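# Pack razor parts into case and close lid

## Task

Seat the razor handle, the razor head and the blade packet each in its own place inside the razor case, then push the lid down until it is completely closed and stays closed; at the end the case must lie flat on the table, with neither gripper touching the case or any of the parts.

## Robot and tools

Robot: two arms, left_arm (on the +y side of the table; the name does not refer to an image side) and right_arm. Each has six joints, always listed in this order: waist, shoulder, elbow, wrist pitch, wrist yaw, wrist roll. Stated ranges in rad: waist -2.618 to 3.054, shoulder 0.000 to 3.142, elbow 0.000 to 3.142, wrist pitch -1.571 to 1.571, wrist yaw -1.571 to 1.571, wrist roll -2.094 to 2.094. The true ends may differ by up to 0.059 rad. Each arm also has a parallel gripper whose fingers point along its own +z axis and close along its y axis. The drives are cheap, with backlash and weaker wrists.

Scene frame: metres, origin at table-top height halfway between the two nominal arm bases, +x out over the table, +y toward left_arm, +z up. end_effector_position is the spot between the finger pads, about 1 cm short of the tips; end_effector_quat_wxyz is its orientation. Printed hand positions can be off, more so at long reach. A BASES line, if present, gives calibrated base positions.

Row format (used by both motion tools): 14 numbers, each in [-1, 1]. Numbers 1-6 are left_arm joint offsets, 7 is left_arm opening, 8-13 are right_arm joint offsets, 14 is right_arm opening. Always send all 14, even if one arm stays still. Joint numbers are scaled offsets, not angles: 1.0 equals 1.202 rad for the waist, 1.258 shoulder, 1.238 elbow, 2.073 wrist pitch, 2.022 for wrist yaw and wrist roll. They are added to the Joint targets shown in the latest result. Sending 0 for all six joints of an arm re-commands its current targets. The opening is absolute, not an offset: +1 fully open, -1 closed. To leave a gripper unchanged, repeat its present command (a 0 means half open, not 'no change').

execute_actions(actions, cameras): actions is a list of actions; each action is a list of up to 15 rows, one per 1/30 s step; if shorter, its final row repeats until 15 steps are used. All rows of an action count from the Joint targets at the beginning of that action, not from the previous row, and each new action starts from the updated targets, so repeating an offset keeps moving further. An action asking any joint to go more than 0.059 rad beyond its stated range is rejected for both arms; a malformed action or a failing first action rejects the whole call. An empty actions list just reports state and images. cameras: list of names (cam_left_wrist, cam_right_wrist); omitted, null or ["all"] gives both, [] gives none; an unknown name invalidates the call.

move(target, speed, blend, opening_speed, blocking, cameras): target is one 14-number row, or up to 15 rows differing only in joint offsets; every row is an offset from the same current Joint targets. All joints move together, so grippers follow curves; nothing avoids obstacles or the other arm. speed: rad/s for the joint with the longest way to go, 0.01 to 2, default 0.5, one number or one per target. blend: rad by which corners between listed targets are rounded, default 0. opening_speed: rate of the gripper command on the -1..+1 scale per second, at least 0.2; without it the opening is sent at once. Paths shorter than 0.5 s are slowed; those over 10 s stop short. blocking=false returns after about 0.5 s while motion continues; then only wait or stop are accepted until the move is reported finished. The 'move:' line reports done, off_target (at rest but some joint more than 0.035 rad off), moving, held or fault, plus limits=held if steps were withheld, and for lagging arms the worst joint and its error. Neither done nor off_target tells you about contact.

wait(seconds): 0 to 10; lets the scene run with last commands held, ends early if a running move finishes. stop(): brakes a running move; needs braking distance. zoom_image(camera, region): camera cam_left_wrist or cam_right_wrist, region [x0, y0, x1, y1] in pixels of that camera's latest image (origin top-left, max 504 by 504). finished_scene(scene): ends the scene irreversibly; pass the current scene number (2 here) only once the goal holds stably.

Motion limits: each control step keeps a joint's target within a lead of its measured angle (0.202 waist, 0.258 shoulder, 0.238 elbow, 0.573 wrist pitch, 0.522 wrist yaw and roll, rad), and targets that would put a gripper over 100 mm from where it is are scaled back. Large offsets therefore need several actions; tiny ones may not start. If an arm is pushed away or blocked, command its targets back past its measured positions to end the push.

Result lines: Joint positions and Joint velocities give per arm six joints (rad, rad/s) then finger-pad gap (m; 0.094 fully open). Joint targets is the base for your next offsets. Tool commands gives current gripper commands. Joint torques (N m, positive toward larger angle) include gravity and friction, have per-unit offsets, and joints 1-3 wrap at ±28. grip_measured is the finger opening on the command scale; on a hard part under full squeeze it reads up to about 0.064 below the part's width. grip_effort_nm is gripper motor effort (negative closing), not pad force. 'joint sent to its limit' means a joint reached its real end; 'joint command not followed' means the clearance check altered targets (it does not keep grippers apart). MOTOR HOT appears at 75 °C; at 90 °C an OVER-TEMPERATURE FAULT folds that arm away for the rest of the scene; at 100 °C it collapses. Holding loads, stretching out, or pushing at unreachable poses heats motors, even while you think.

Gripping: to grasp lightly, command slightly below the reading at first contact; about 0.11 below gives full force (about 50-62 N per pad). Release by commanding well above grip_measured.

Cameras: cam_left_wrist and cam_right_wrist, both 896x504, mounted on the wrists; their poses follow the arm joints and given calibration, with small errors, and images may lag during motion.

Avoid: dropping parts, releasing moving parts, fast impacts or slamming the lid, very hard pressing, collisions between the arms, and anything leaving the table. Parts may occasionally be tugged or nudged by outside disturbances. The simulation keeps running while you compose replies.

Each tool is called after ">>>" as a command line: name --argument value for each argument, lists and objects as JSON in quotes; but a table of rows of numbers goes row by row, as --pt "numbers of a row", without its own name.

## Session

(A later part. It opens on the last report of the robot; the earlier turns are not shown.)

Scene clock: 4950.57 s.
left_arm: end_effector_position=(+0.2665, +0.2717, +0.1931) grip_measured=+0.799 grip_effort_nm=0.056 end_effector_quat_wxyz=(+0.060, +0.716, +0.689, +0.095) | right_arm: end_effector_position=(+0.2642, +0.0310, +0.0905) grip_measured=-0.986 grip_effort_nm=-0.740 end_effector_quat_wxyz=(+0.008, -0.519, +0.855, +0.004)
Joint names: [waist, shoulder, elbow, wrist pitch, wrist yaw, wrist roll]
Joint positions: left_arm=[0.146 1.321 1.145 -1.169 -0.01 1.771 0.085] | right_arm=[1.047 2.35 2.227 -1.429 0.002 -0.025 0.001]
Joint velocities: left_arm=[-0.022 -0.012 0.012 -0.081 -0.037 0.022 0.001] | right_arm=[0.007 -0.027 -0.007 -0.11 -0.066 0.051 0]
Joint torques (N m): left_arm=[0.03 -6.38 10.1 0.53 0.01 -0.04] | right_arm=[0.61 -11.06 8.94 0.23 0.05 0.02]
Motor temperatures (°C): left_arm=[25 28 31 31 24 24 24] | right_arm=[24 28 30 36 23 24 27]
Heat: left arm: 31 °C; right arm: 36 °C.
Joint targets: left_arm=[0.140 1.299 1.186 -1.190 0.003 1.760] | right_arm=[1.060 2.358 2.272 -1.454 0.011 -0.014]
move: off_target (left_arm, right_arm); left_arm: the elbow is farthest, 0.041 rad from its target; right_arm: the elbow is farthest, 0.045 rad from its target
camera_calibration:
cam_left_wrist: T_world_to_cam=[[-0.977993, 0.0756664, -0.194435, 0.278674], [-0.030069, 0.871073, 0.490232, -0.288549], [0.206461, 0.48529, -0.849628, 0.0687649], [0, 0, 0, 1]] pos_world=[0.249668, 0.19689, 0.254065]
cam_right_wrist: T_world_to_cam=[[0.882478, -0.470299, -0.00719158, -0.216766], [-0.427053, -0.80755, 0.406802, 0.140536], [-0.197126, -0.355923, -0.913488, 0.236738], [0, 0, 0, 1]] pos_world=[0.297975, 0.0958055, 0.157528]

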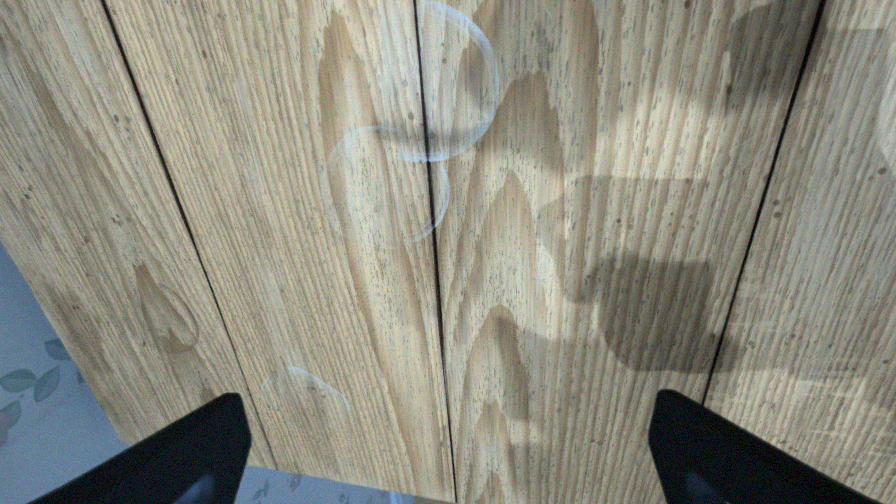

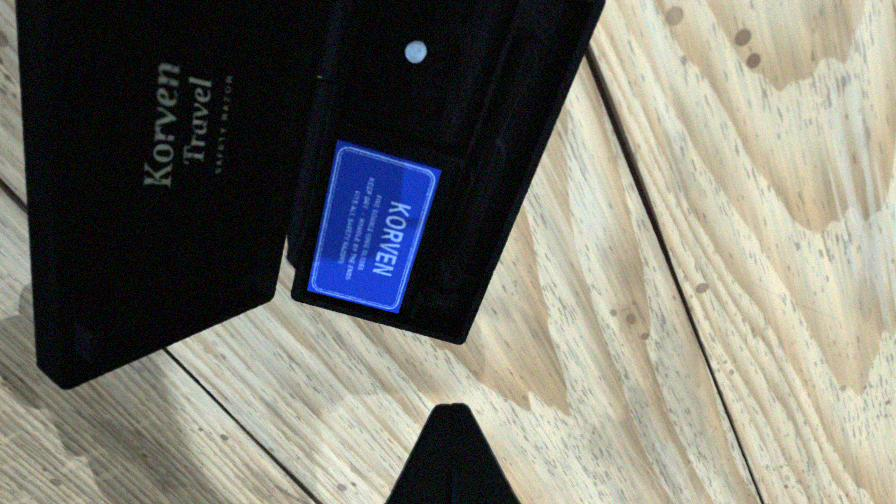

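>>> move --target '[0,0,0,0,0,0,0.8,0,0.101,0.0775,0,0,0,-1]' --speed 0.3

>>> zoom_image --camera "cam_right_wrist" --region '[350, 150, 600, 400]'

Scene clock: 4964.47 s.
left_arm: end_effector_position=(+0.2665, +0.2717, +0.1931) grip_measured=+0.799 grip_effort_nm=0.056 end_effector_quat_wxyz=(+0.060, +0.716, +0.689, +0.095) | right_arm: end_effector_position=(+0.2712, +0.0437, +0.0563) grip_measured=-0.986 grip_effort_nm=-0.740 end_effector_quat_wxyz=(-0.008, -0.519, +0.855, -0.005)
Joint names: [waist, shoulder, elbow, wrist pitch, wrist yaw, wrist roll]
Joint positions: left_arm=[0.146 1.321 1.145 -1.169 -0.01 1.771 0.085] | right_arm=[1.047 2.481 2.323 -1.432 0.002 -0.025 0.001]
Joint velocities: left_arm=[0.017 -0.007 0.012 -0.037 -0.022 -0.037 0] | right_arm=[-0.002 -0.007 -0.002 0.007 0.022 -0.022 0.001]
Joint torques (N m): left_arm=[-0.03 -6.34 10.1 0.53 0.04 -0.04] | right_arm=[0.61 -12.23 8.8 0.17 0.03 0.01]
Motor temperatures (°C): left_arm=[25 28 31 30 24 24 24] | right_arm=[24 30 31 32 23 24 27]
Heat: left arm: 31 °C; right arm: 32 °C.
Joint targets: left_arm=[0.140 1.299 1.186 -1.190 0.003 1.760] | right_arm=[1.060 2.485 2.368 -1.454 0.011 -0.014]
move: off_target (left_arm, right_arm); left_arm: the elbow is farthest, 0.041 rad from its target; right_arm: the elbow is farthest, 0.045 rad from its target
camera_calibration:
cam_left_wrist: T_world_to_cam=[[-0.977993, 0.0756664, -0.194435, 0.278674], [-0.030069, 0.871073, 0.490232, -0.288549], [0.206461, 0.48529, -0.849628, 0.0687649], [0, 0, 0, 1]] pos_world=[0.249668, 0.19689, 0.254065]
cam_right_wrist: T_world_to_cam=[[0.882344, -0.47054, -0.00776358, -0.217161], [-0.419505, -0.793907, 0.440144, 0.163193], [-0.213269, -0.385102, -0.897893, 0.216207], [0, 0, 0, 1]] pos_world=[0.306181, 0.110639, 0.120616]

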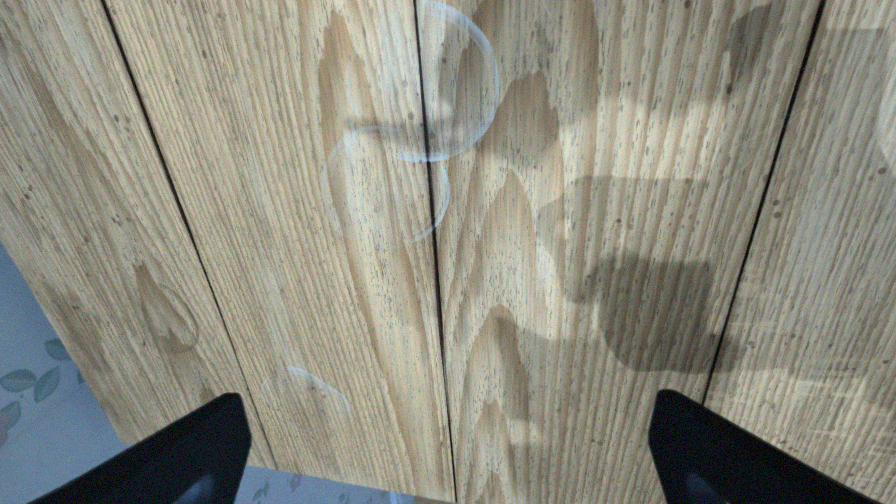

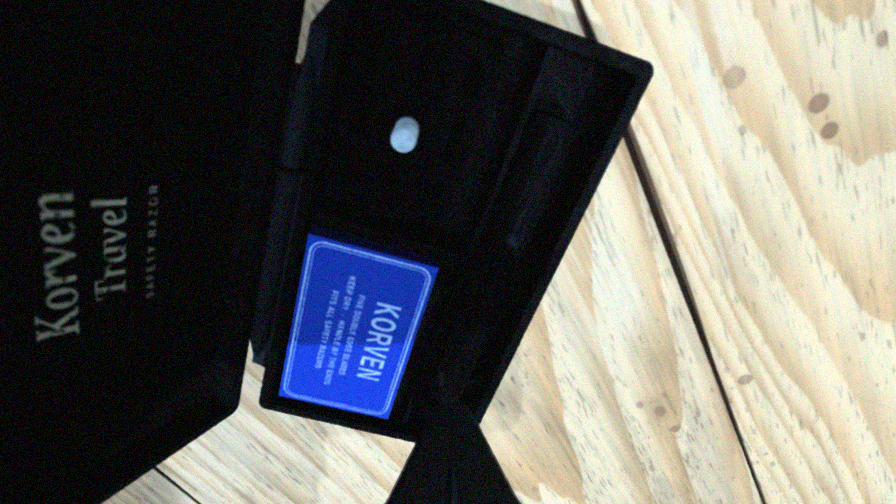

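Scaled by 2.016 from the camera's 896x504 image, which has a finer 1280x720 frame.

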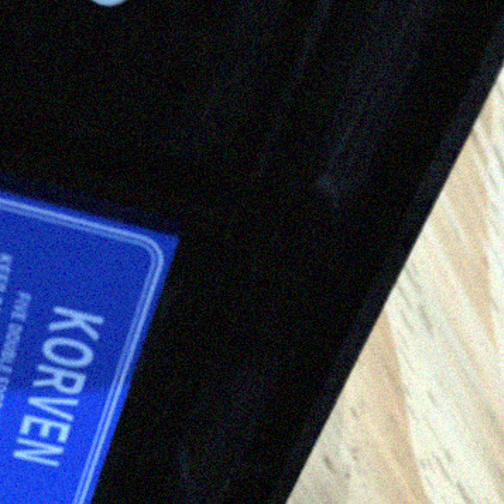

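>>> zoom_image --camera "cam_right_wrist" --region '[440, 20, 660, 260]'

Scaled by 2.100 from the camera's 896x504 image, which has a finer 1280x720 frame.

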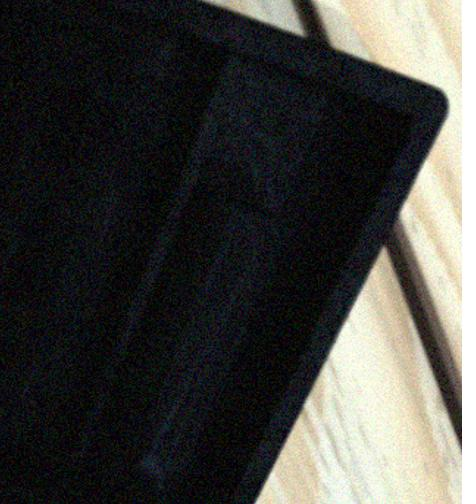

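>>> move --target '[0,0,0,0,0,0,0.8,0,0.035,0,0,0,0,-1]' --speed 0.1

>>> zoom_image --camera "cam_right_wrist" --region '[350, 250, 600, 500]'

Scene clock: 4978.70 s.
left_arm: end_effector_position=(+0.2665, +0.2717, +0.1931) grip_measured=+0.799 grip_effort_nm=0.061 end_effector_quat_wxyz=(+0.060, +0.716, +0.689, +0.095) | right_arm: end_effector_position=(+0.2701, +0.0411, +0.0389) grip_measured=-0.986 grip_effort_nm=-0.745 end_effector_quat_wxyz=(-0.024, -0.518, +0.855, -0.016)
Joint names: [waist, shoulder, elbow, wrist pitch, wrist yaw, wrist roll]
Joint positions: left_arm=[0.146 1.321 1.145 -1.169 -0.01 1.771 0.085] | right_arm=[1.047 2.519 2.323 -1.432 0.003 -0.025 0.001]
Joint velocities: left_arm=[-0.027 0.002 -0.007 -0.022 0.051 -0.022 -0.002] | right_arm=[-0.002 -0.012 0.012 0.051 -0.037 0.022 -0.001]
Joint torques (N m): left_arm=[0.03 -6.32 10.15 0.52 0.01 -0.04] | right_arm=[0.59 -11.81 8.77 0.09 0.04 0.01]
Motor temperatures (°C): left_arm=[25 28 31 30 24 24 24] | right_arm=[24 34 31 31 23 24 27]
Heat: left arm: 31 °C; right arm: 34 °C.
Joint targets: left_arm=[0.140 1.299 1.186 -1.190 0.003 1.760] | right_arm=[1.060 2.529 2.368 -1.454 0.011 -0.014]
move: off_target (left_arm, right_arm); left_arm: the elbow is farthest, 0.041 rad from its target; right_arm: the elbow is farthest, 0.045 rad from its target
camera_calibration:
cam_left_wrist: T_world_to_cam=[[-0.977993, 0.0756664, -0.194435, 0.278674], [-0.030069, 0.871073, 0.490232, -0.288549], [0.206461, 0.48529, -0.849628, 0.0687649], [0, 0, 0, 1]] pos_world=[0.249668, 0.19689, 0.254065]
cam_right_wrist: T_world_to_cam=[[0.882246, -0.470739, -0.00681698, -0.217527], [-0.411584, -0.778248, 0.474267, 0.164171], [-0.228561, -0.415615, -0.880355, 0.204038], [0, 0, 0, 1]] pos_world=[0.306118, 0.110168, 0.100283]

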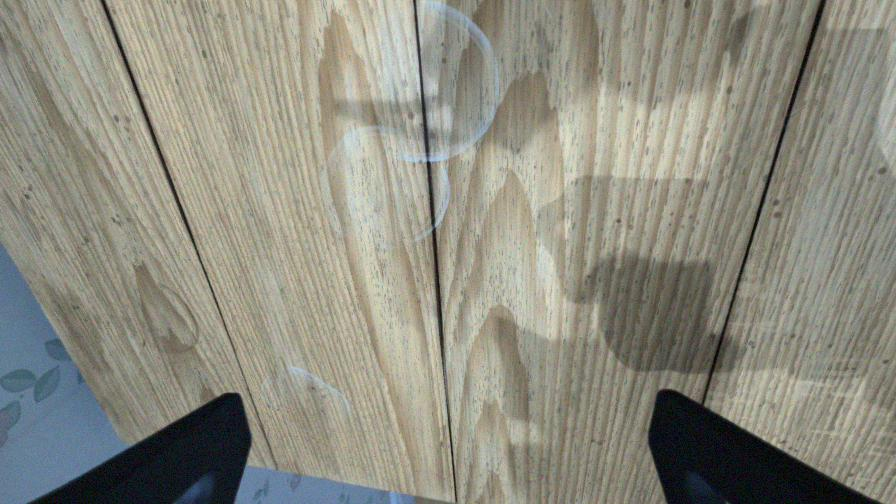

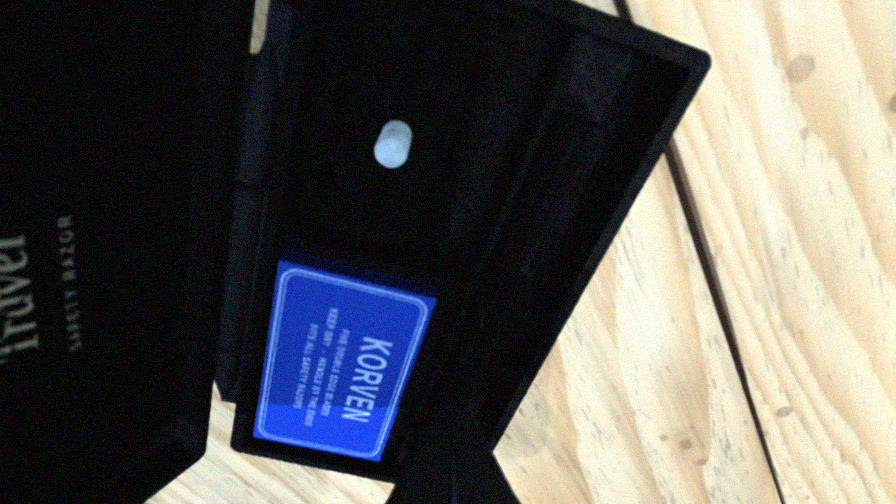

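Scaled by 2.016 from the camera's 896x504 image, which has a finer 1280x720 frame.

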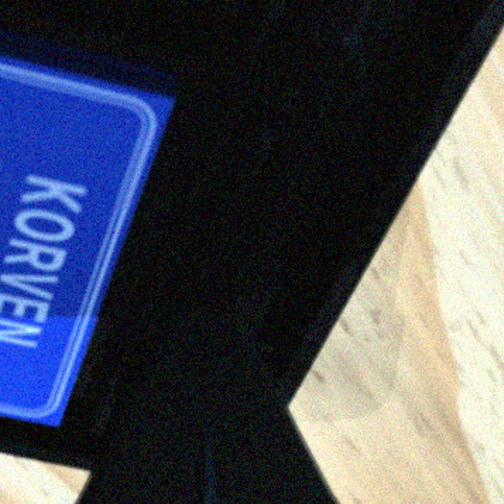

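>>> move --target '[0,0,0,0,0,0,0.8,0,0.022,0,0,0,0,-1]' --speed 0.08

>>> move --target '[0,0,0,0,0,0,0.8,0,0.02,0,0,0,0,-1]' --speed 0.08

Scene clock: 4983.87 s.
left_arm: end_effector_position=(+0.2665, +0.2717, +0.1931) grip_measured=+0.799 grip_effort_nm=0.051 end_effector_quat_wxyz=(+0.060, +0.716, +0.689, +0.095) | right_arm: end_effector_position=(+0.2699, +0.0412, +0.0377) grip_measured=-0.986 grip_effort_nm=-0.740 end_effector_quat_wxyz=(-0.026, -0.518, +0.855, -0.016)
Joint names: [waist, shoulder, elbow, wrist pitch, wrist yaw, wrist roll]
Joint positions: left_arm=[0.146 1.321 1.145 -1.169 -0.01 1.771 0.085] | right_arm=[1.047 2.527 2.332 -1.439 0.002 -0.025 0.001]
Joint velocities: left_arm=[0.027 -0.002 -0.007 -0.095 0.095 0.037 0] | right_arm=[-0.007 -0.007 -0.007 -0.007 0.007 0.037 0.001]
Joint torques (N m): left_arm=[-0.01 -6.37 10.06 0.53 0.02 -0.03] | right_arm=[0.61 -10.45 7.83 0.15 0.03 0.02]
Motor temperatures (°C): left_arm=[25 28 31 30 24 24 24] | right_arm=[24 35 31 30 23 24 27]
Heat: left arm: 31 °C; right arm: 35 °C.
Joint targets: left_arm=[0.140 1.299 1.186 -1.190 0.003 1.760] | right_arm=[1.060 2.557 2.368 -1.454 0.011 -0.014]
move: off_target (left_arm, right_arm); left_arm: the elbow is farthest, 0.041 rad from its target; right_arm: the elbow is farthest, 0.036 rad from its target
camera_calibration:
cam_left_wrist: T_world_to_cam=[[-0.977993, 0.0756664, -0.194435, 0.278674], [-0.030069, 0.871073, 0.490232, -0.288549], [0.206461, 0.48529, -0.849628, 0.0687649], [0, 0, 0, 1]] pos_world=[0.249668, 0.19689, 0.254065]
cam_right_wrist: T_world_to_cam=[[0.882176, -0.470844, -0.00841757, -0.217179], [-0.409956, -0.776645, 0.478287, 0.164098], [-0.231736, -0.418482, -0.878163, 0.203887], [0, 0, 0, 1]] pos_world=[0.306111, 0.110511, 0.0987319]

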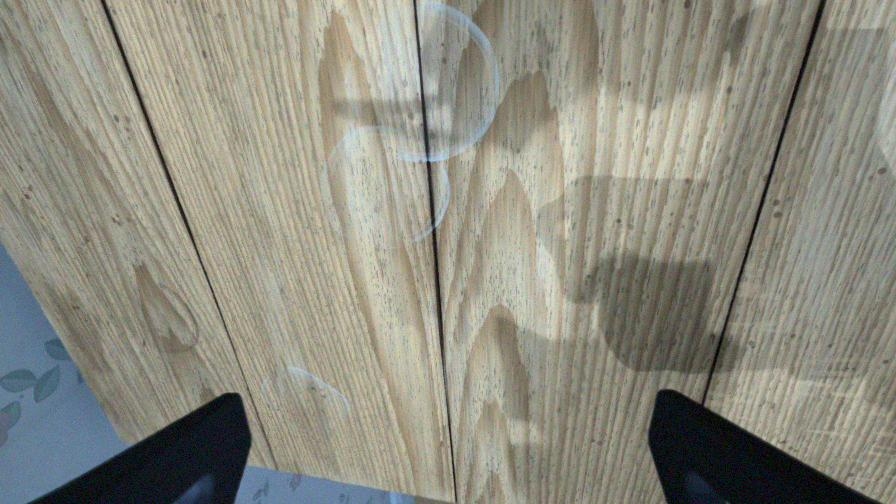

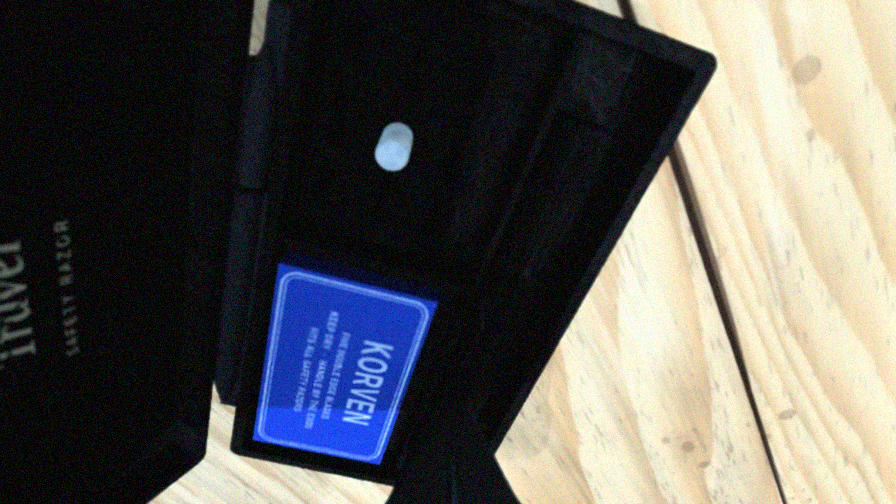

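Scene clock: 4984.57 s.
left_arm: end_effector_position=(+0.2665, +0.2717, +0.1931) grip_measured=+0.799 grip_effort_nm=0.056 end_effector_quat_wxyz=(+0.060, +0.716, +0.689, +0.095) | right_arm: end_effector_position=(+0.2698, +0.0411, +0.0366) grip_measured=-0.986 grip_effort_nm=-0.735 end_effector_quat_wxyz=(-0.029, -0.518, +0.855, -0.018)
Joint names: [waist, shoulder, elbow, wrist pitch, wrist yaw, wrist roll]
Joint positions: left_arm=[0.146 1.321 1.145 -1.169 -0.01 1.771 0.085] | right_arm=[1.047 2.536 2.345 -1.448 0.002 -0.025 0.001]
Joint velocities: left_arm=[-0.007 0.007 0.012 -0.095 0.007 0.007 0] | right_arm=[0.012 0.007 -0.002 -0.022 -0.022 0.007 -0.002]
Joint torques (N m): left_arm=[0.08 -6.35 10.14 0.52 0.03 -0.03] | right_arm=[0.61 -9.1 6.79 0.23 0.01 0.01]
Motor temperatures (°C): left_arm=[25 28 31 30 24 24 24] | right_arm=[24 35 31 30 23 24 27]
Heat: left arm: 31 °C; right arm: 35 °C.
Joint targets: left_arm=[0.140 1.299 1.186 -1.190 0.003 1.760] | right_arm=[1.060 2.582 2.368 -1.454 0.011 -0.014]
move: off_target (left_arm, right_arm); left_arm: the elbow is farthest, 0.041 rad from its target; right_arm: the shoulder is farthest, 0.046 rad from its target
camera_calibration:
cam_left_wrist: T_world_to_cam=[[-0.977993, 0.0756664, -0.194435, 0.278674], [-0.030069, 0.871073, 0.490232, -0.288549], [0.206461, 0.48529, -0.849628, 0.0687649], [0, 0, 0, 1]] pos_world=[0.249668, 0.19689, 0.254065]
cam_right_wrist: T_world_to_cam=[[0.882151, -0.47089, -0.00850975, -0.217174], [-0.408527, -0.774063, 0.483665, 0.163798], [-0.23434, -0.423189, -0.875212, 0.203613], [0, 0, 0, 1]] pos_world=[0.306211, 0.110692, 0.0971334]

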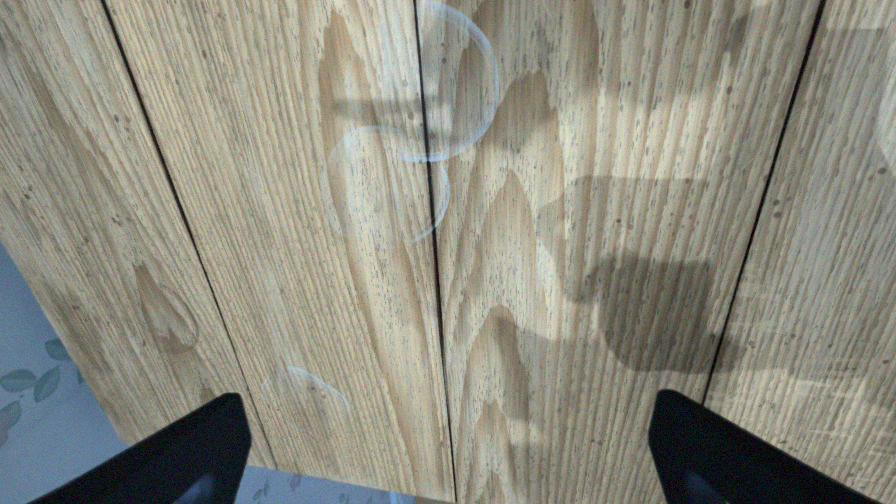

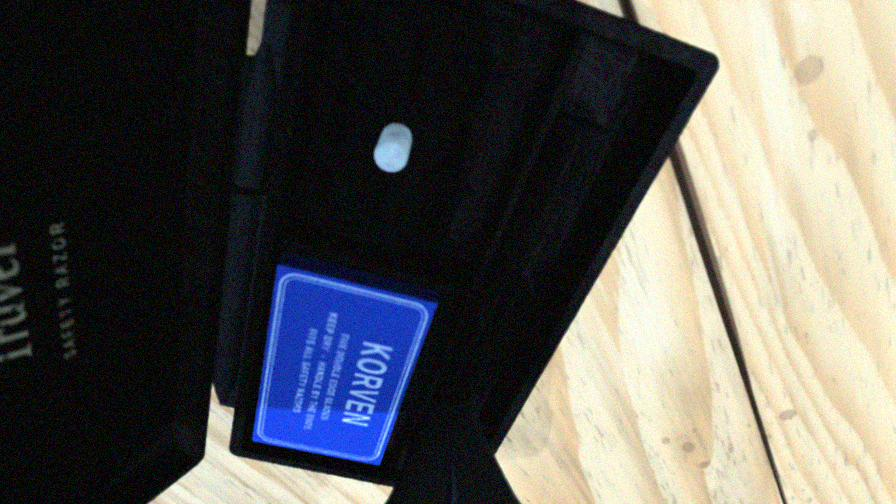

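>>> move --target '[0,0,0,0,0,0,0.8,0,0.06,0,0,0,0,-1]' --speed 0.1

>>> move --target '[0,0,0,0,0,0,0.8,0,0.06,0,0,0,0,-1]' --speed 0.1 --cameras '[]'

Scene clock: 4995.03 s.
left_arm: end_effector_position=(+0.2665, +0.2717, +0.1931) grip_measured=+0.799 grip_effort_nm=0.056 end_effector_quat_wxyz=(+0.060, +0.716, +0.689, +0.095) | right_arm: end_effector_position=(+0.2696, +0.0402, +0.0336) grip_measured=-0.986 grip_effort_nm=-0.735 end_effector_quat_wxyz=(-0.037, -0.518, +0.854, -0.023)
Joint names: [waist, shoulder, elbow, wrist pitch, wrist yaw, wrist roll]
Joint positions: left_arm=[0.146 1.321 1.145 -1.169 -0.01 1.771 0.085] | right_arm=[1.047 2.562 2.38 -1.475 0.003 -0.025 0.001]
Joint velocities: left_arm=[-0.017 -0.007 -0.022 -0.037 -0.037 0.007 0.002] | right_arm=[0.002 0.012 -0.002 0.007 -0.037 -0.037 -0.001]
Joint torques (N m): left_arm=[0.06 -6.37 10.15 0.55 0.02 -0.03] | right_arm=[0.59 -5.49 3.63 0.46 0.04 0.02]
Motor temperatures (°C): left_arm=[25 28 31 30 24 24 24] | right_arm=[24 33 30 30 23 24 27]
Heat: left arm: 31 °C; right arm: 33 °C.
Joint targets: left_arm=[0.140 1.299 1.186 -1.190 0.003 1.760] | right_arm=[1.060 2.657 2.368 -1.454 0.011 -0.014]
move: off_target (left_arm, right_arm); left_arm: the elbow is farthest, 0.041 rad from its target; right_arm: the shoulder is farthest, 0.096 rad from its target
camera_calibration:
cam_left_wrist: T_world_to_cam=[[-0.977993, 0.0756664, -0.194435, 0.278674], [-0.030069, 0.871073, 0.490232, -0.288549], [0.206461, 0.48529, -0.849628, 0.0687649], [0, 0, 0, 1]] pos_world=[0.249668, 0.19689, 0.254065]
cam_right_wrist: T_world_to_cam=[[0.882147, -0.470918, -0.00725636, -0.2175], [-0.404712, -0.765827, 0.499717, 0.162625], [-0.240883, -0.437887, -0.866159, 0.202602], [0, 0, 0, 1]] pos_world=[0.306487, 0.110835, 0.0926407]

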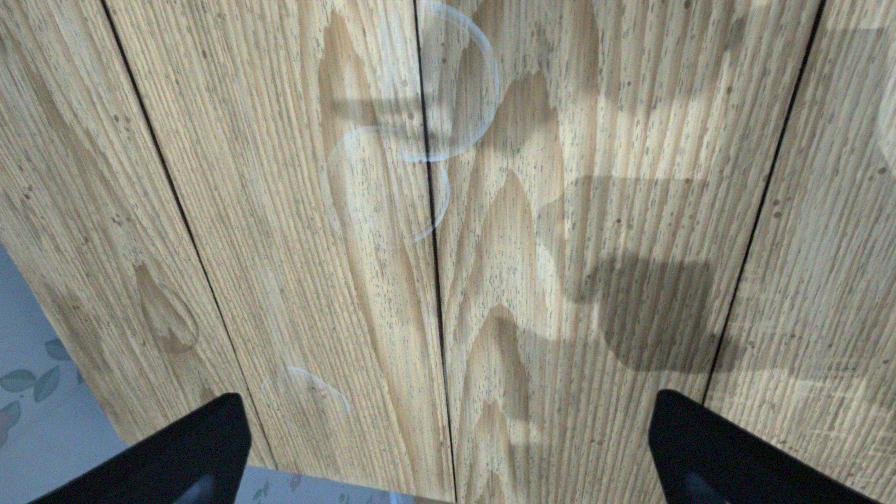

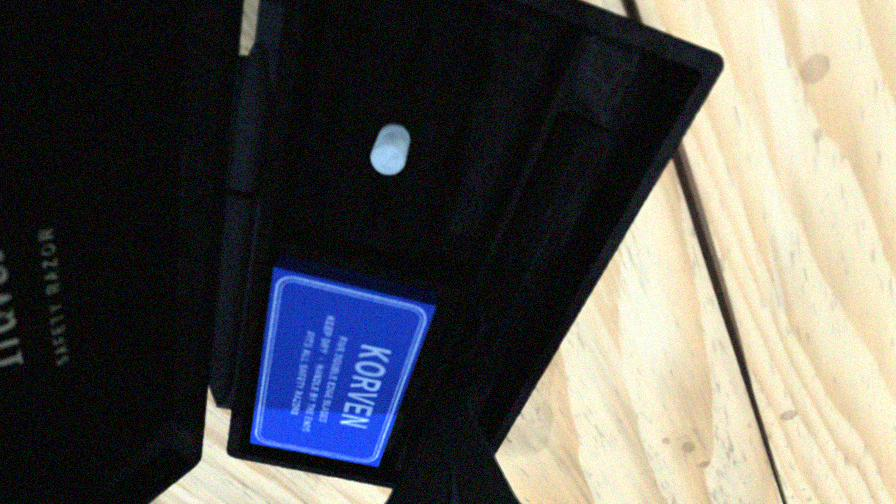

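Scene clock: 4996.07 s.
left_arm: end_effector_position=(+0.2665, +0.2717, +0.1931) grip_measured=+0.799 grip_effort_nm=0.051 end_effector_quat_wxyz=(+0.060, +0.716, +0.689, +0.095) | right_arm: end_effector_position=(+0.2703, +0.0393, +0.0312) grip_measured=-0.986 grip_effort_nm=-0.735 end_effector_quat_wxyz=(-0.042, -0.518, +0.854, -0.029)
Joint names: [waist, shoulder, elbow, wrist pitch, wrist yaw, wrist roll]
Joint positions: left_arm=[0.146 1.321 1.145 -1.169 -0.01 1.771 0.085] | right_arm=[1.047 2.586 2.415 -1.501 0.009 -0.025 0.001]
Joint velocities: left_arm=[-0.007 -0.022 -0.002 0.007 0.037 0.022 -0.001] | right_arm=[-0.002 -0.002 -0.007 -0.081 0.037 0.037 0]
Joint torques (N m): left_arm=[-0.08 -6.3 10.1 0.52 0.04 -0.06] | right_arm=[0.58 -1.7 0.54 0.7 0.03 0.02]
Motor temperatures (°C): left_arm=[25 28 31 30 24 24 24] | right_arm=[24 33 30 30 23 24 27]
Heat: left arm: 31 °C; right arm: 33 °C.
Joint targets: left_arm=[0.140 1.299 1.186 -1.190 0.003 1.760] | right_arm=[1.060 2.733 2.368 -1.454 0.011 -0.014]
move: off_target (left_arm, right_arm); left_arm: the elbow is farthest, 0.041 rad from its target; right_arm: the shoulder is farthest, 0.146 rad from its target
No camera images: "cameras" was empty.

>>> move --target '[0,0,0,0,0,0,0.8,0,0.07,0.02,0,0,0,-1]' --speed 0.1

>>> zoom_image --camera "cam_right_wrist" --region '[350, 250, 600, 500]'

Scene clock: 5001.67 s.
left_arm: end_effector_position=(+0.2665, +0.2717, +0.1931) grip_measured=+0.799 grip_effort_nm=0.056 end_effector_quat_wxyz=(+0.060, +0.716, +0.689, +0.095) | right_arm: end_effector_position=(+0.2702, +0.0390, +0.0299) grip_measured=-0.986 grip_effort_nm=-0.740 end_effector_quat_wxyz=(-0.050, -0.518, +0.853, -0.034)
Joint names: [waist, shoulder, elbow, wrist pitch, wrist yaw, wrist roll]
Joint positions: left_arm=[0.146 1.321 1.145 -1.169 -0.01 1.771 0.085] | right_arm=[1.047 2.622 2.475 -1.544 0.009 -0.025 0.001]
Joint velocities: left_arm=[-0.017 0.007 0.002 0.022 0.051 0.007 0] | right_arm=[-0.007 -0.002 -0.007 -0.007 -0.007 0.051 0]
Joint torques (N m): left_arm=[0.08 -6.42 10.13 0.53 0.03 -0.03] | right_arm=[0.54 0.38 -0.53 0.98 0.03 0]
Motor temperatures (°C): left_arm=[25 28 31 30 24 24 24] | right_arm=[24 32 30 30 23 24 27]
Heat: left arm: 31 °C; right arm: 32 °C.
Joint targets: left_arm=[0.140 1.299 1.186 -1.190 0.003 1.760] | right_arm=[1.059 2.798 2.401 -1.463 0.010 -0.015]
move: off_target (left_arm, right_arm); left_arm: the elbow is farthest, 0.041 rad from its target; right_arm: the shoulder is farthest, 0.199 rad from its target
camera_calibration:
cam_left_wrist: T_world_to_cam=[[-0.977993, 0.0756664, -0.194435, 0.278674], [-0.030069, 0.871073, 0.490232, -0.288549], [0.206461, 0.48529, -0.849628, 0.0687649], [0, 0, 0, 1]] pos_world=[0.249668, 0.19689, 0.254065]
cam_right_wrist: T_world_to_cam=[[0.882396, -0.470504, -0.00166656, -0.21886], [-0.398577, -0.749376, 0.528746, 0.160631], [-0.250026, -0.465899, -0.848778, 0.202047], [0, 0, 0, 1]] pos_world=[0.307661, 0.111532, 0.0861953]

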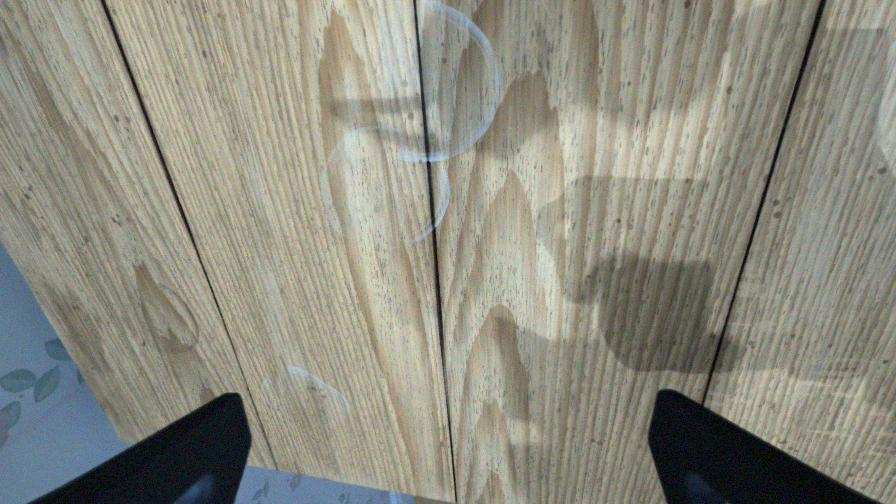

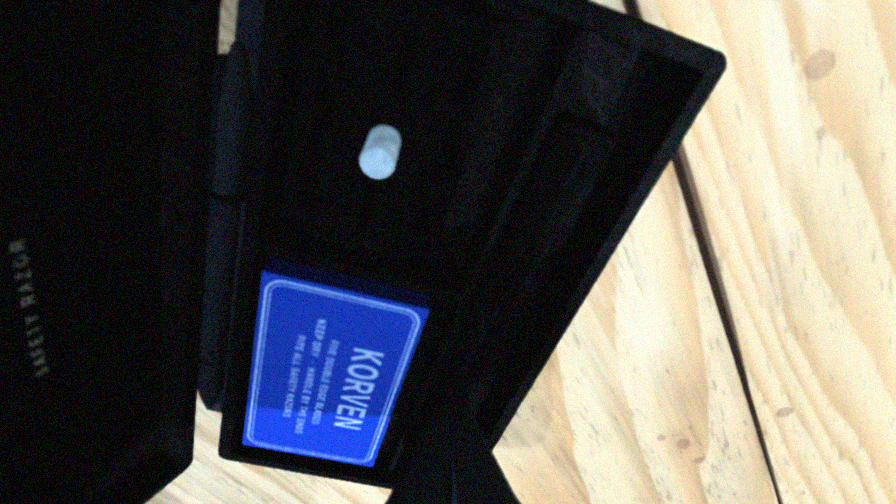

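Scaled by 2.016 from the camera's 896x504 image, which has a finer 1280x720 frame.

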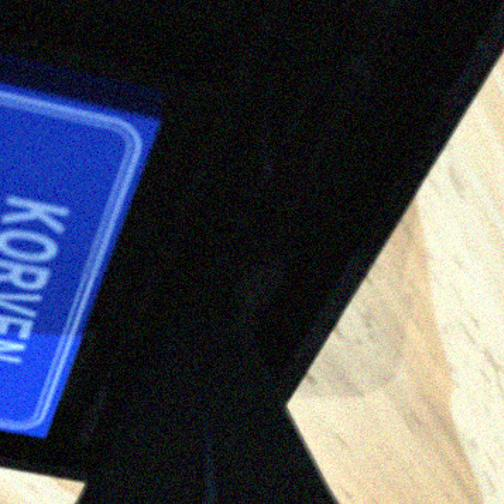

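>>> move --target '[0,0,0,0,0,0,0.8,0,-0.27,-0.027,0.005,0,0,-1]' --speed 0.25 --cameras '[]'

>>> move --target '[0,0,0,0,0,0,0.8,0,-0.69,-0.877,0.33,0,0,-1]' --speed 0.7 --cameras '[]'

>>> move --target '[0,0,0,0,0,0,0.8,-0.03,-0.2,-0.6,0.58,0,0,-1]' --speed 0.7

>>> zoom_image --camera "cam_right_wrist" --region '[320, 260, 520, 460]'

Scene clock: 5011.40 s.
left_arm: end_effector_position=(+0.2665, +0.2717, +0.1931) grip_measured=+0.799 grip_effort_nm=0.061 end_effector_quat_wxyz=(+0.060, +0.716, +0.689, +0.095) | right_arm: end_effector_position=(+0.2697, +0.0404, +0.0507) grip_measured=-0.986 grip_effort_nm=-0.740 end_effector_quat_wxyz=(-0.025, -0.518, +0.855, -0.016)
Joint names: [waist, shoulder, elbow, wrist pitch, wrist yaw, wrist roll]
Joint positions: left_arm=[0.146 1.321 1.145 -1.169 -0.01 1.771 0.085] | right_arm=[1.047 2.522 2.375 -1.483 0.003 -0.025 0.001]
Joint velocities: left_arm=[-0.022 0.007 -0.002 0.037 -0.007 0.037 0] | right_arm=[0.002 0.007 -0.007 -0.022 -0.037 -0.066 -0.001]
Joint torques (N m): left_arm=[0.09 -6.31 10.09 0.53 0.03 -0.05] | right_arm=[0.53 -17.94 3.93 0.56 0 0]
Motor temperatures (°C): left_arm=[25 28 32 30 24 24 24] | right_arm=[24 31 29 30 23 24 27]
Heat: left arm: 32 °C; right arm: 31 °C.
Joint targets: left_arm=[0.140 1.299 1.186 -1.190 0.003 1.760] | right_arm=[1.059 2.459 2.368 -1.453 0.010 -0.015]
move: off_target (left_arm, right_arm); left_arm: the elbow is farthest, 0.041 rad from its target; right_arm: the shoulder is farthest, 0.064 rad from its target
No camera images: "cameras" was empty.

Scene clock: 5013.73 s.
left_arm: end_effector_position=(+0.2665, +0.2717, +0.1931) grip_measured=+0.799 grip_effort_nm=0.066 end_effector_quat_wxyz=(+0.060, +0.716, +0.689, +0.095) | right_arm: end_effector_position=(+0.2274, -0.0361, +0.1322) grip_measured=-0.986 grip_effort_nm=-0.735 end_effector_quat_wxyz=(+0.174, -0.508, +0.838, +0.098)
Joint names: [waist, shoulder, elbow, wrist pitch, wrist yaw, wrist roll]
Joint positions: left_arm=[0.146 1.321 1.145 -1.169 -0.01 1.771 0.085] | right_arm=[1.047 1.631 1.294 -0.833 0.003 -0.025 0.001]
Joint velocities: left_arm=[0.007 -0.002 -0.007 -0.095 0.007 0.022 0.001] | right_arm=[0.007 -0.017 0.002 0.022 0.081 -0.051 0]
Joint torques (N m): left_arm=[0.01 -6.28 10.24 0.52 0.02 -0.04] | right_arm=[0.53 -9.69 4.38 1.76 0.01 0.01]
Motor temperatures (°C): left_arm=[25 28 32 30 24 24 24] | right_arm=[24 32 29 30 23 24 27]
Heat: left arm: 32 °C; right arm: 32 °C.
Joint targets: left_arm=[0.140 1.299 1.186 -1.190 0.003 1.760] | right_arm=[1.059 1.591 1.282 -0.769 0.010 -0.015]
move: off_target (left_arm, right_arm); left_arm: the elbow is farthest, 0.041 rad from its target; right_arm: the wrist pitch is farthest, 0.064 rad from its target
No camera images: "cameras" was empty.

Scene clock: 5016.23 s.
left_arm: end_effector_position=(+0.2665, +0.2717, +0.1931) grip_measured=+0.799 grip_effort_nm=0.051 end_effector_quat_wxyz=(+0.060, +0.716, +0.689, +0.095) | right_arm: end_effector_position=(+0.2381, -0.0244, +0.1266) grip_measured=-0.986 grip_effort_nm=-0.735 end_effector_quat_wxyz=(+0.452, -0.439, +0.734, +0.254)
Joint names: [waist, shoulder, elbow, wrist pitch, wrist yaw, wrist roll]
Joint positions: left_arm=[0.146 1.321 1.145 -1.169 -0.01 1.771 0.085] | right_arm=[1.037 1.375 0.55 0.344 0.003 -0.025 0.001]
Joint velocities: left_arm=[-0.007 -0.007 -0.012 0.007 0.007 0.037 0.001] | right_arm=[-0.012 0.007 -0.007 0.081 -0.007 0.066 0]
Joint torques (N m): left_arm=[-0.12 -6.31 10.14 0.55 0.06 -0.02] | right_arm=[-0.58 -6.82 4.37 2.85 0 0]
Motor temperatures (°C): left_arm=[25 28 32 30 24 24 24] | right_arm=[24 32 29 31 23 24 27]
Heat: left arm: 32 °C; right arm: 32 °C.
Joint targets: left_arm=[0.140 1.299 1.186 -1.190 0.003 1.760] | right_arm=[1.023 1.339 0.539 0.434 0.010 -0.015]
move: off_target (left_arm, right_arm); left_arm: the elbow is farthest, 0.041 rad from its target; right_arm: the wrist pitch is farthest, 0.089 rad from its target
camera_calibration:
cam_left_wrist: T_world_to_cam=[[-0.977993, 0.0756664, -0.194435, 0.278674], [-0.030069, 0.871073, 0.490232, -0.288549], [0.206461, 0.48529, -0.849628, 0.0687649], [0, 0, 0, 1]] pos_world=[0.249668, 0.19689, 0.254065]
cam_right_wrist: T_world_to_cam=[[0.876535, -0.481212, 0.0110359, -0.220655], [-0.376309, -0.699389, -0.607657, 0.188976], [0.30013, 0.528479, -0.794123, 0.132886], [0, 0, 0, 1]] pos_world=[0.224642, -0.0442421, 0.222796]

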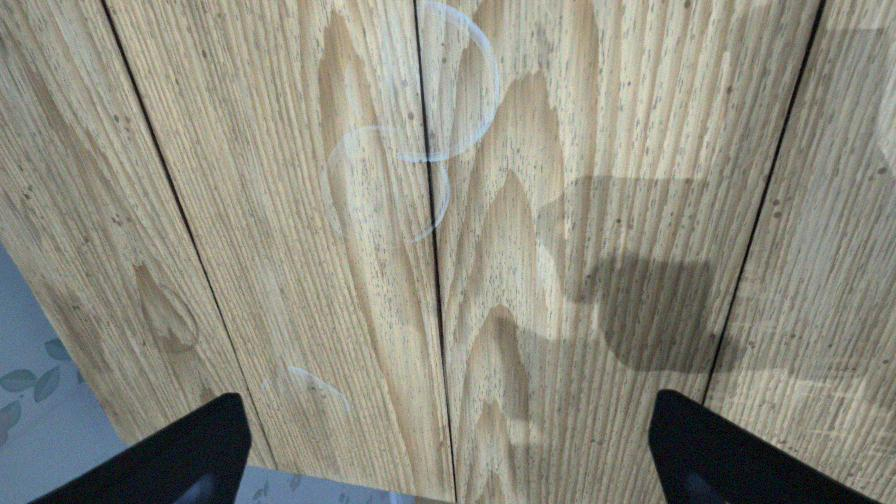

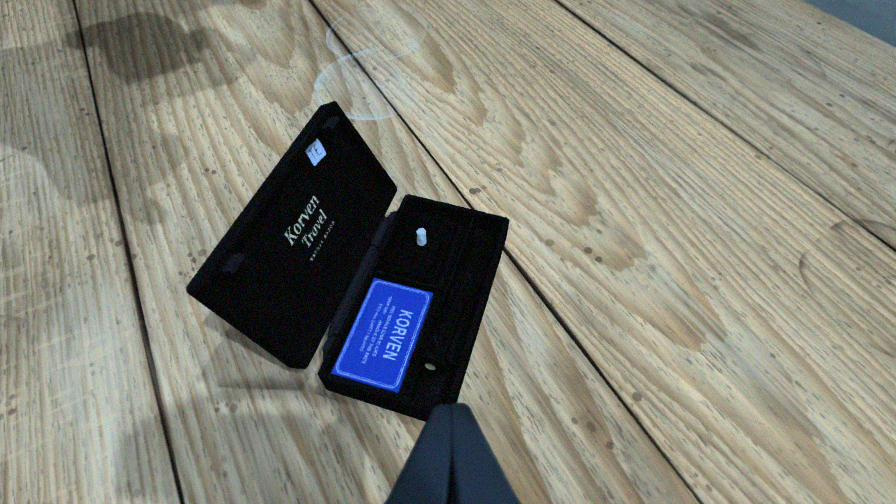

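Scaled by 2.520 from the camera's 896x504 image, which has a finer 1280x720 frame.

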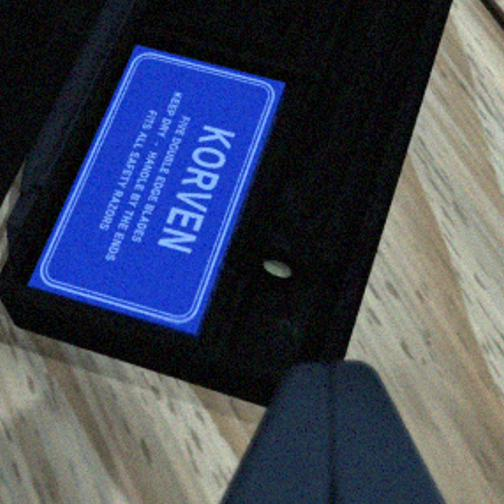

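>>> move --target '[0,0,0,0,0,0,0.8,-0.19,0.25,0.65,-0.62,0,0,-1]' --speed 0.7 --cameras '[]'

>>> move --target '[0,0,0,0,0,0,0.8,0,0.7,0.827,-0.29,0,0,-1]' --speed 0.6 --cameras '[]'

>>> move --target '[0,0,0,0,0,0,0.8,0,0.05,0,0,0,0,-1]' --speed 0.15

Scene clock: 5049.27 s.
left_arm: end_effector_position=(+0.2665, +0.2717, +0.1931) grip_measured=+0.799 grip_effort_nm=0.061 end_effector_quat_wxyz=(+0.060, +0.716, +0.689, +0.095) | right_arm: end_effector_position=(+0.3079, -0.0874, +0.1294) grip_measured=-0.986 grip_effort_nm=-0.740 end_effector_quat_wxyz=(+0.189, -0.400, +0.894, +0.077)
Joint names: [waist, shoulder, elbow, wrist pitch, wrist yaw, wrist roll]
Joint positions: left_arm=[0.146 1.321 1.145 -1.169 -0.01 1.771 0.085] | right_arm=[0.8 1.646 1.295 -0.81 0.003 -0.023 0.001]
Joint velocities: left_arm=[0.002 0.012 -0.002 -0.007 -0.095 0.037 -0.002] | right_arm=[0.017 -0.012 0.002 -0.037 -0.007 0.022 0.001]
Joint torques (N m): left_arm=[0.02 -6.38 10.13 0.53 0.03 -0.04] | right_arm=[-0.46 -6.01 9.84 0.75 0.01 0]
Motor temperatures (°C): left_arm=[25 28 32 29 24 24 24] | right_arm=[24 31 30 37 23 24 27]
Heat: left arm: 32 °C; right arm: 37 °C.
Joint targets: left_arm=[0.140 1.299 1.186 -1.190 0.003 1.760] | right_arm=[0.795 1.653 1.344 -0.852 0.010 -0.015]
move: off_target (left_arm, right_arm); left_arm: the elbow is farthest, 0.041 rad from its target; right_arm: the elbow is farthest, 0.048 rad from its target
No camera images: "cameras" was empty.

Scene clock: 5051.77 s.
left_arm: end_effector_position=(+0.2665, +0.2717, +0.1931) grip_measured=+0.799 grip_effort_nm=0.056 end_effector_quat_wxyz=(+0.060, +0.716, +0.689, +0.095) | right_arm: end_effector_position=(+0.3640, -0.0274, +0.0355) grip_measured=-0.986 grip_effort_nm=-0.740 end_effector_quat_wxyz=(-0.029, -0.408, +0.912, -0.014)
Joint names: [waist, shoulder, elbow, wrist pitch, wrist yaw, wrist roll]
Joint positions: left_arm=[0.146 1.321 1.145 -1.169 -0.01 1.771 0.085] | right_arm=[0.8 2.527 2.323 -1.431 0.003 -0.023 0.001]
Joint velocities: left_arm=[0.002 -0.002 -0.007 0.081 0.037 -0.051 -0.001] | right_arm=[0.007 -0.007 -0.002 -0.11 0.037 -0.007 0]
Joint torques (N m): left_arm=[0.02 -6.39 10.13 0.51 0.06 -0.03] | right_arm=[-0.43 -12.11 8.73 0.04 -0.01 0.01]
Motor temperatures (°C): left_arm=[25 28 32 29 24 24 24] | right_arm=[24 31 30 36 23 24 27]
Heat: left arm: 32 °C; right arm: 36 °C.
Joint targets: left_arm=[0.140 1.299 1.186 -1.190 0.003 1.760] | right_arm=[0.795 2.534 2.368 -1.453 0.010 -0.015]
move: off_target (left_arm, right_arm); left_arm: the elbow is farthest, 0.041 rad from its target; right_arm: the elbow is farthest, 0.045 rad from its target
No camera images: "cameras" was empty.

Scene clock: 5052.53 s.
left_arm: end_effector_position=(+0.2665, +0.2717, +0.1931) grip_measured=+0.799 grip_effort_nm=0.061 end_effector_quat_wxyz=(+0.060, +0.716, +0.689, +0.095) | right_arm: end_effector_position=(+0.3620, -0.0296, +0.0169) grip_measured=-0.986 grip_effort_nm=-0.735 end_effector_quat_wxyz=(-0.047, -0.408, +0.911, -0.022)
Joint names: [waist, shoulder, elbow, wrist pitch, wrist yaw, wrist roll]
Joint positions: left_arm=[0.146 1.321 1.145 -1.169 -0.01 1.771 0.085] | right_arm=[0.8 2.573 2.332 -1.434 0.003 -0.023 0.001]
Joint velocities: left_arm=[-0.002 0.007 -0.002 -0.066 0.007 -0.037 0] | right_arm=[-0.007 0.022 -0.012 -0.051 0.022 0.051 0.001]
Joint torques (N m): left_arm=[0.01 -6.37 10.21 0.52 0.06 -0.04] | right_arm=[-0.5 -10.8 7.75 0.03 0.01 0.01]
Motor temperatures (°C): left_arm=[25 28 32 29 24 24 24] | right_arm=[24 31 30 35 23 24 27]
Heat: left arm: 32 °C; right arm: 35 °C.
Joint targets: left_arm=[0.140 1.299 1.186 -1.190 0.003 1.760] | right_arm=[0.795 2.597 2.368 -1.453 0.010 -0.015]
move: off_target (left_arm, right_arm); left_arm: the elbow is farthest, 0.041 rad from its target; right_arm: the elbow is farthest, 0.036 rad from its target
camera_calibration:
cam_left_wrist: T_world_to_cam=[[-0.977993, 0.0756664, -0.194435, 0.278674], [-0.030069, 0.871073, 0.490232, -0.288549], [0.206461, 0.48529, -0.849628, 0.0687649], [0, 0, 0, 1]] pos_world=[0.249668, 0.19689, 0.254065]
cam_right_wrist: T_world_to_cam=[[0.739145, -0.673506, -0.00734954, -0.286197], [-0.57484, -0.636475, 0.514256, 0.220077], [-0.351032, -0.375885, -0.857605, 0.221424], [0, 0, 0, 1]] pos_world=[0.415777, 0.0305475, 0.0746147]

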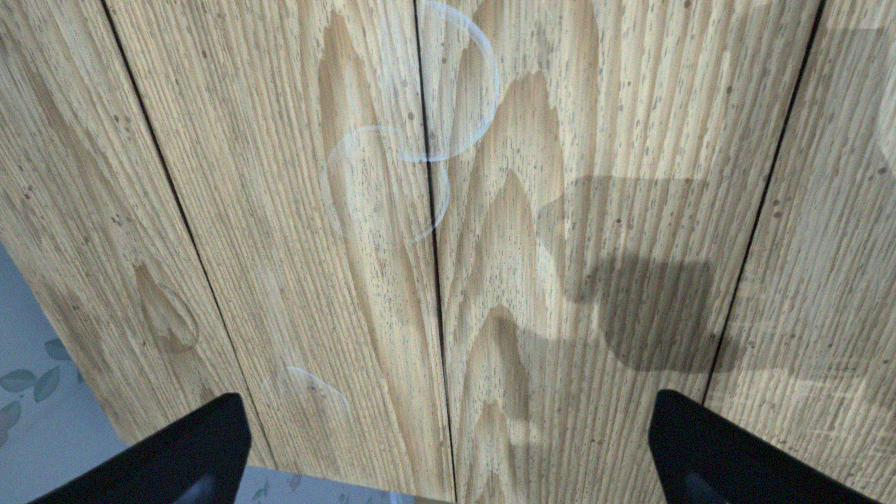

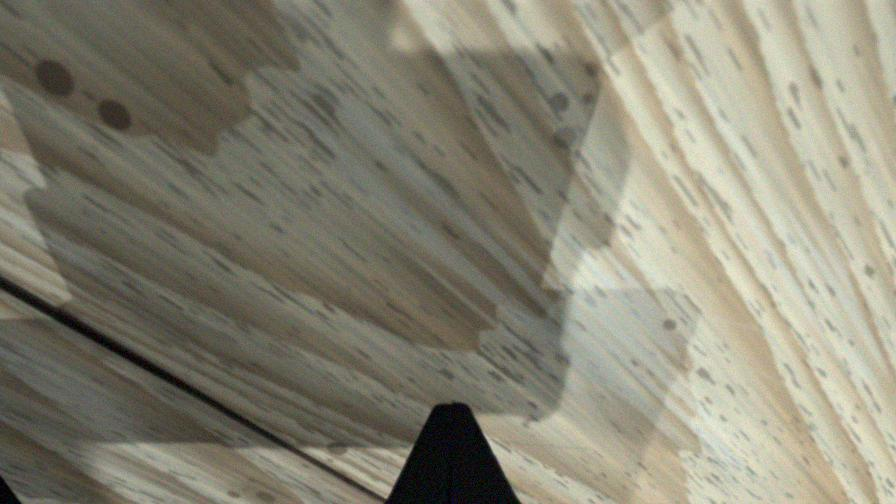

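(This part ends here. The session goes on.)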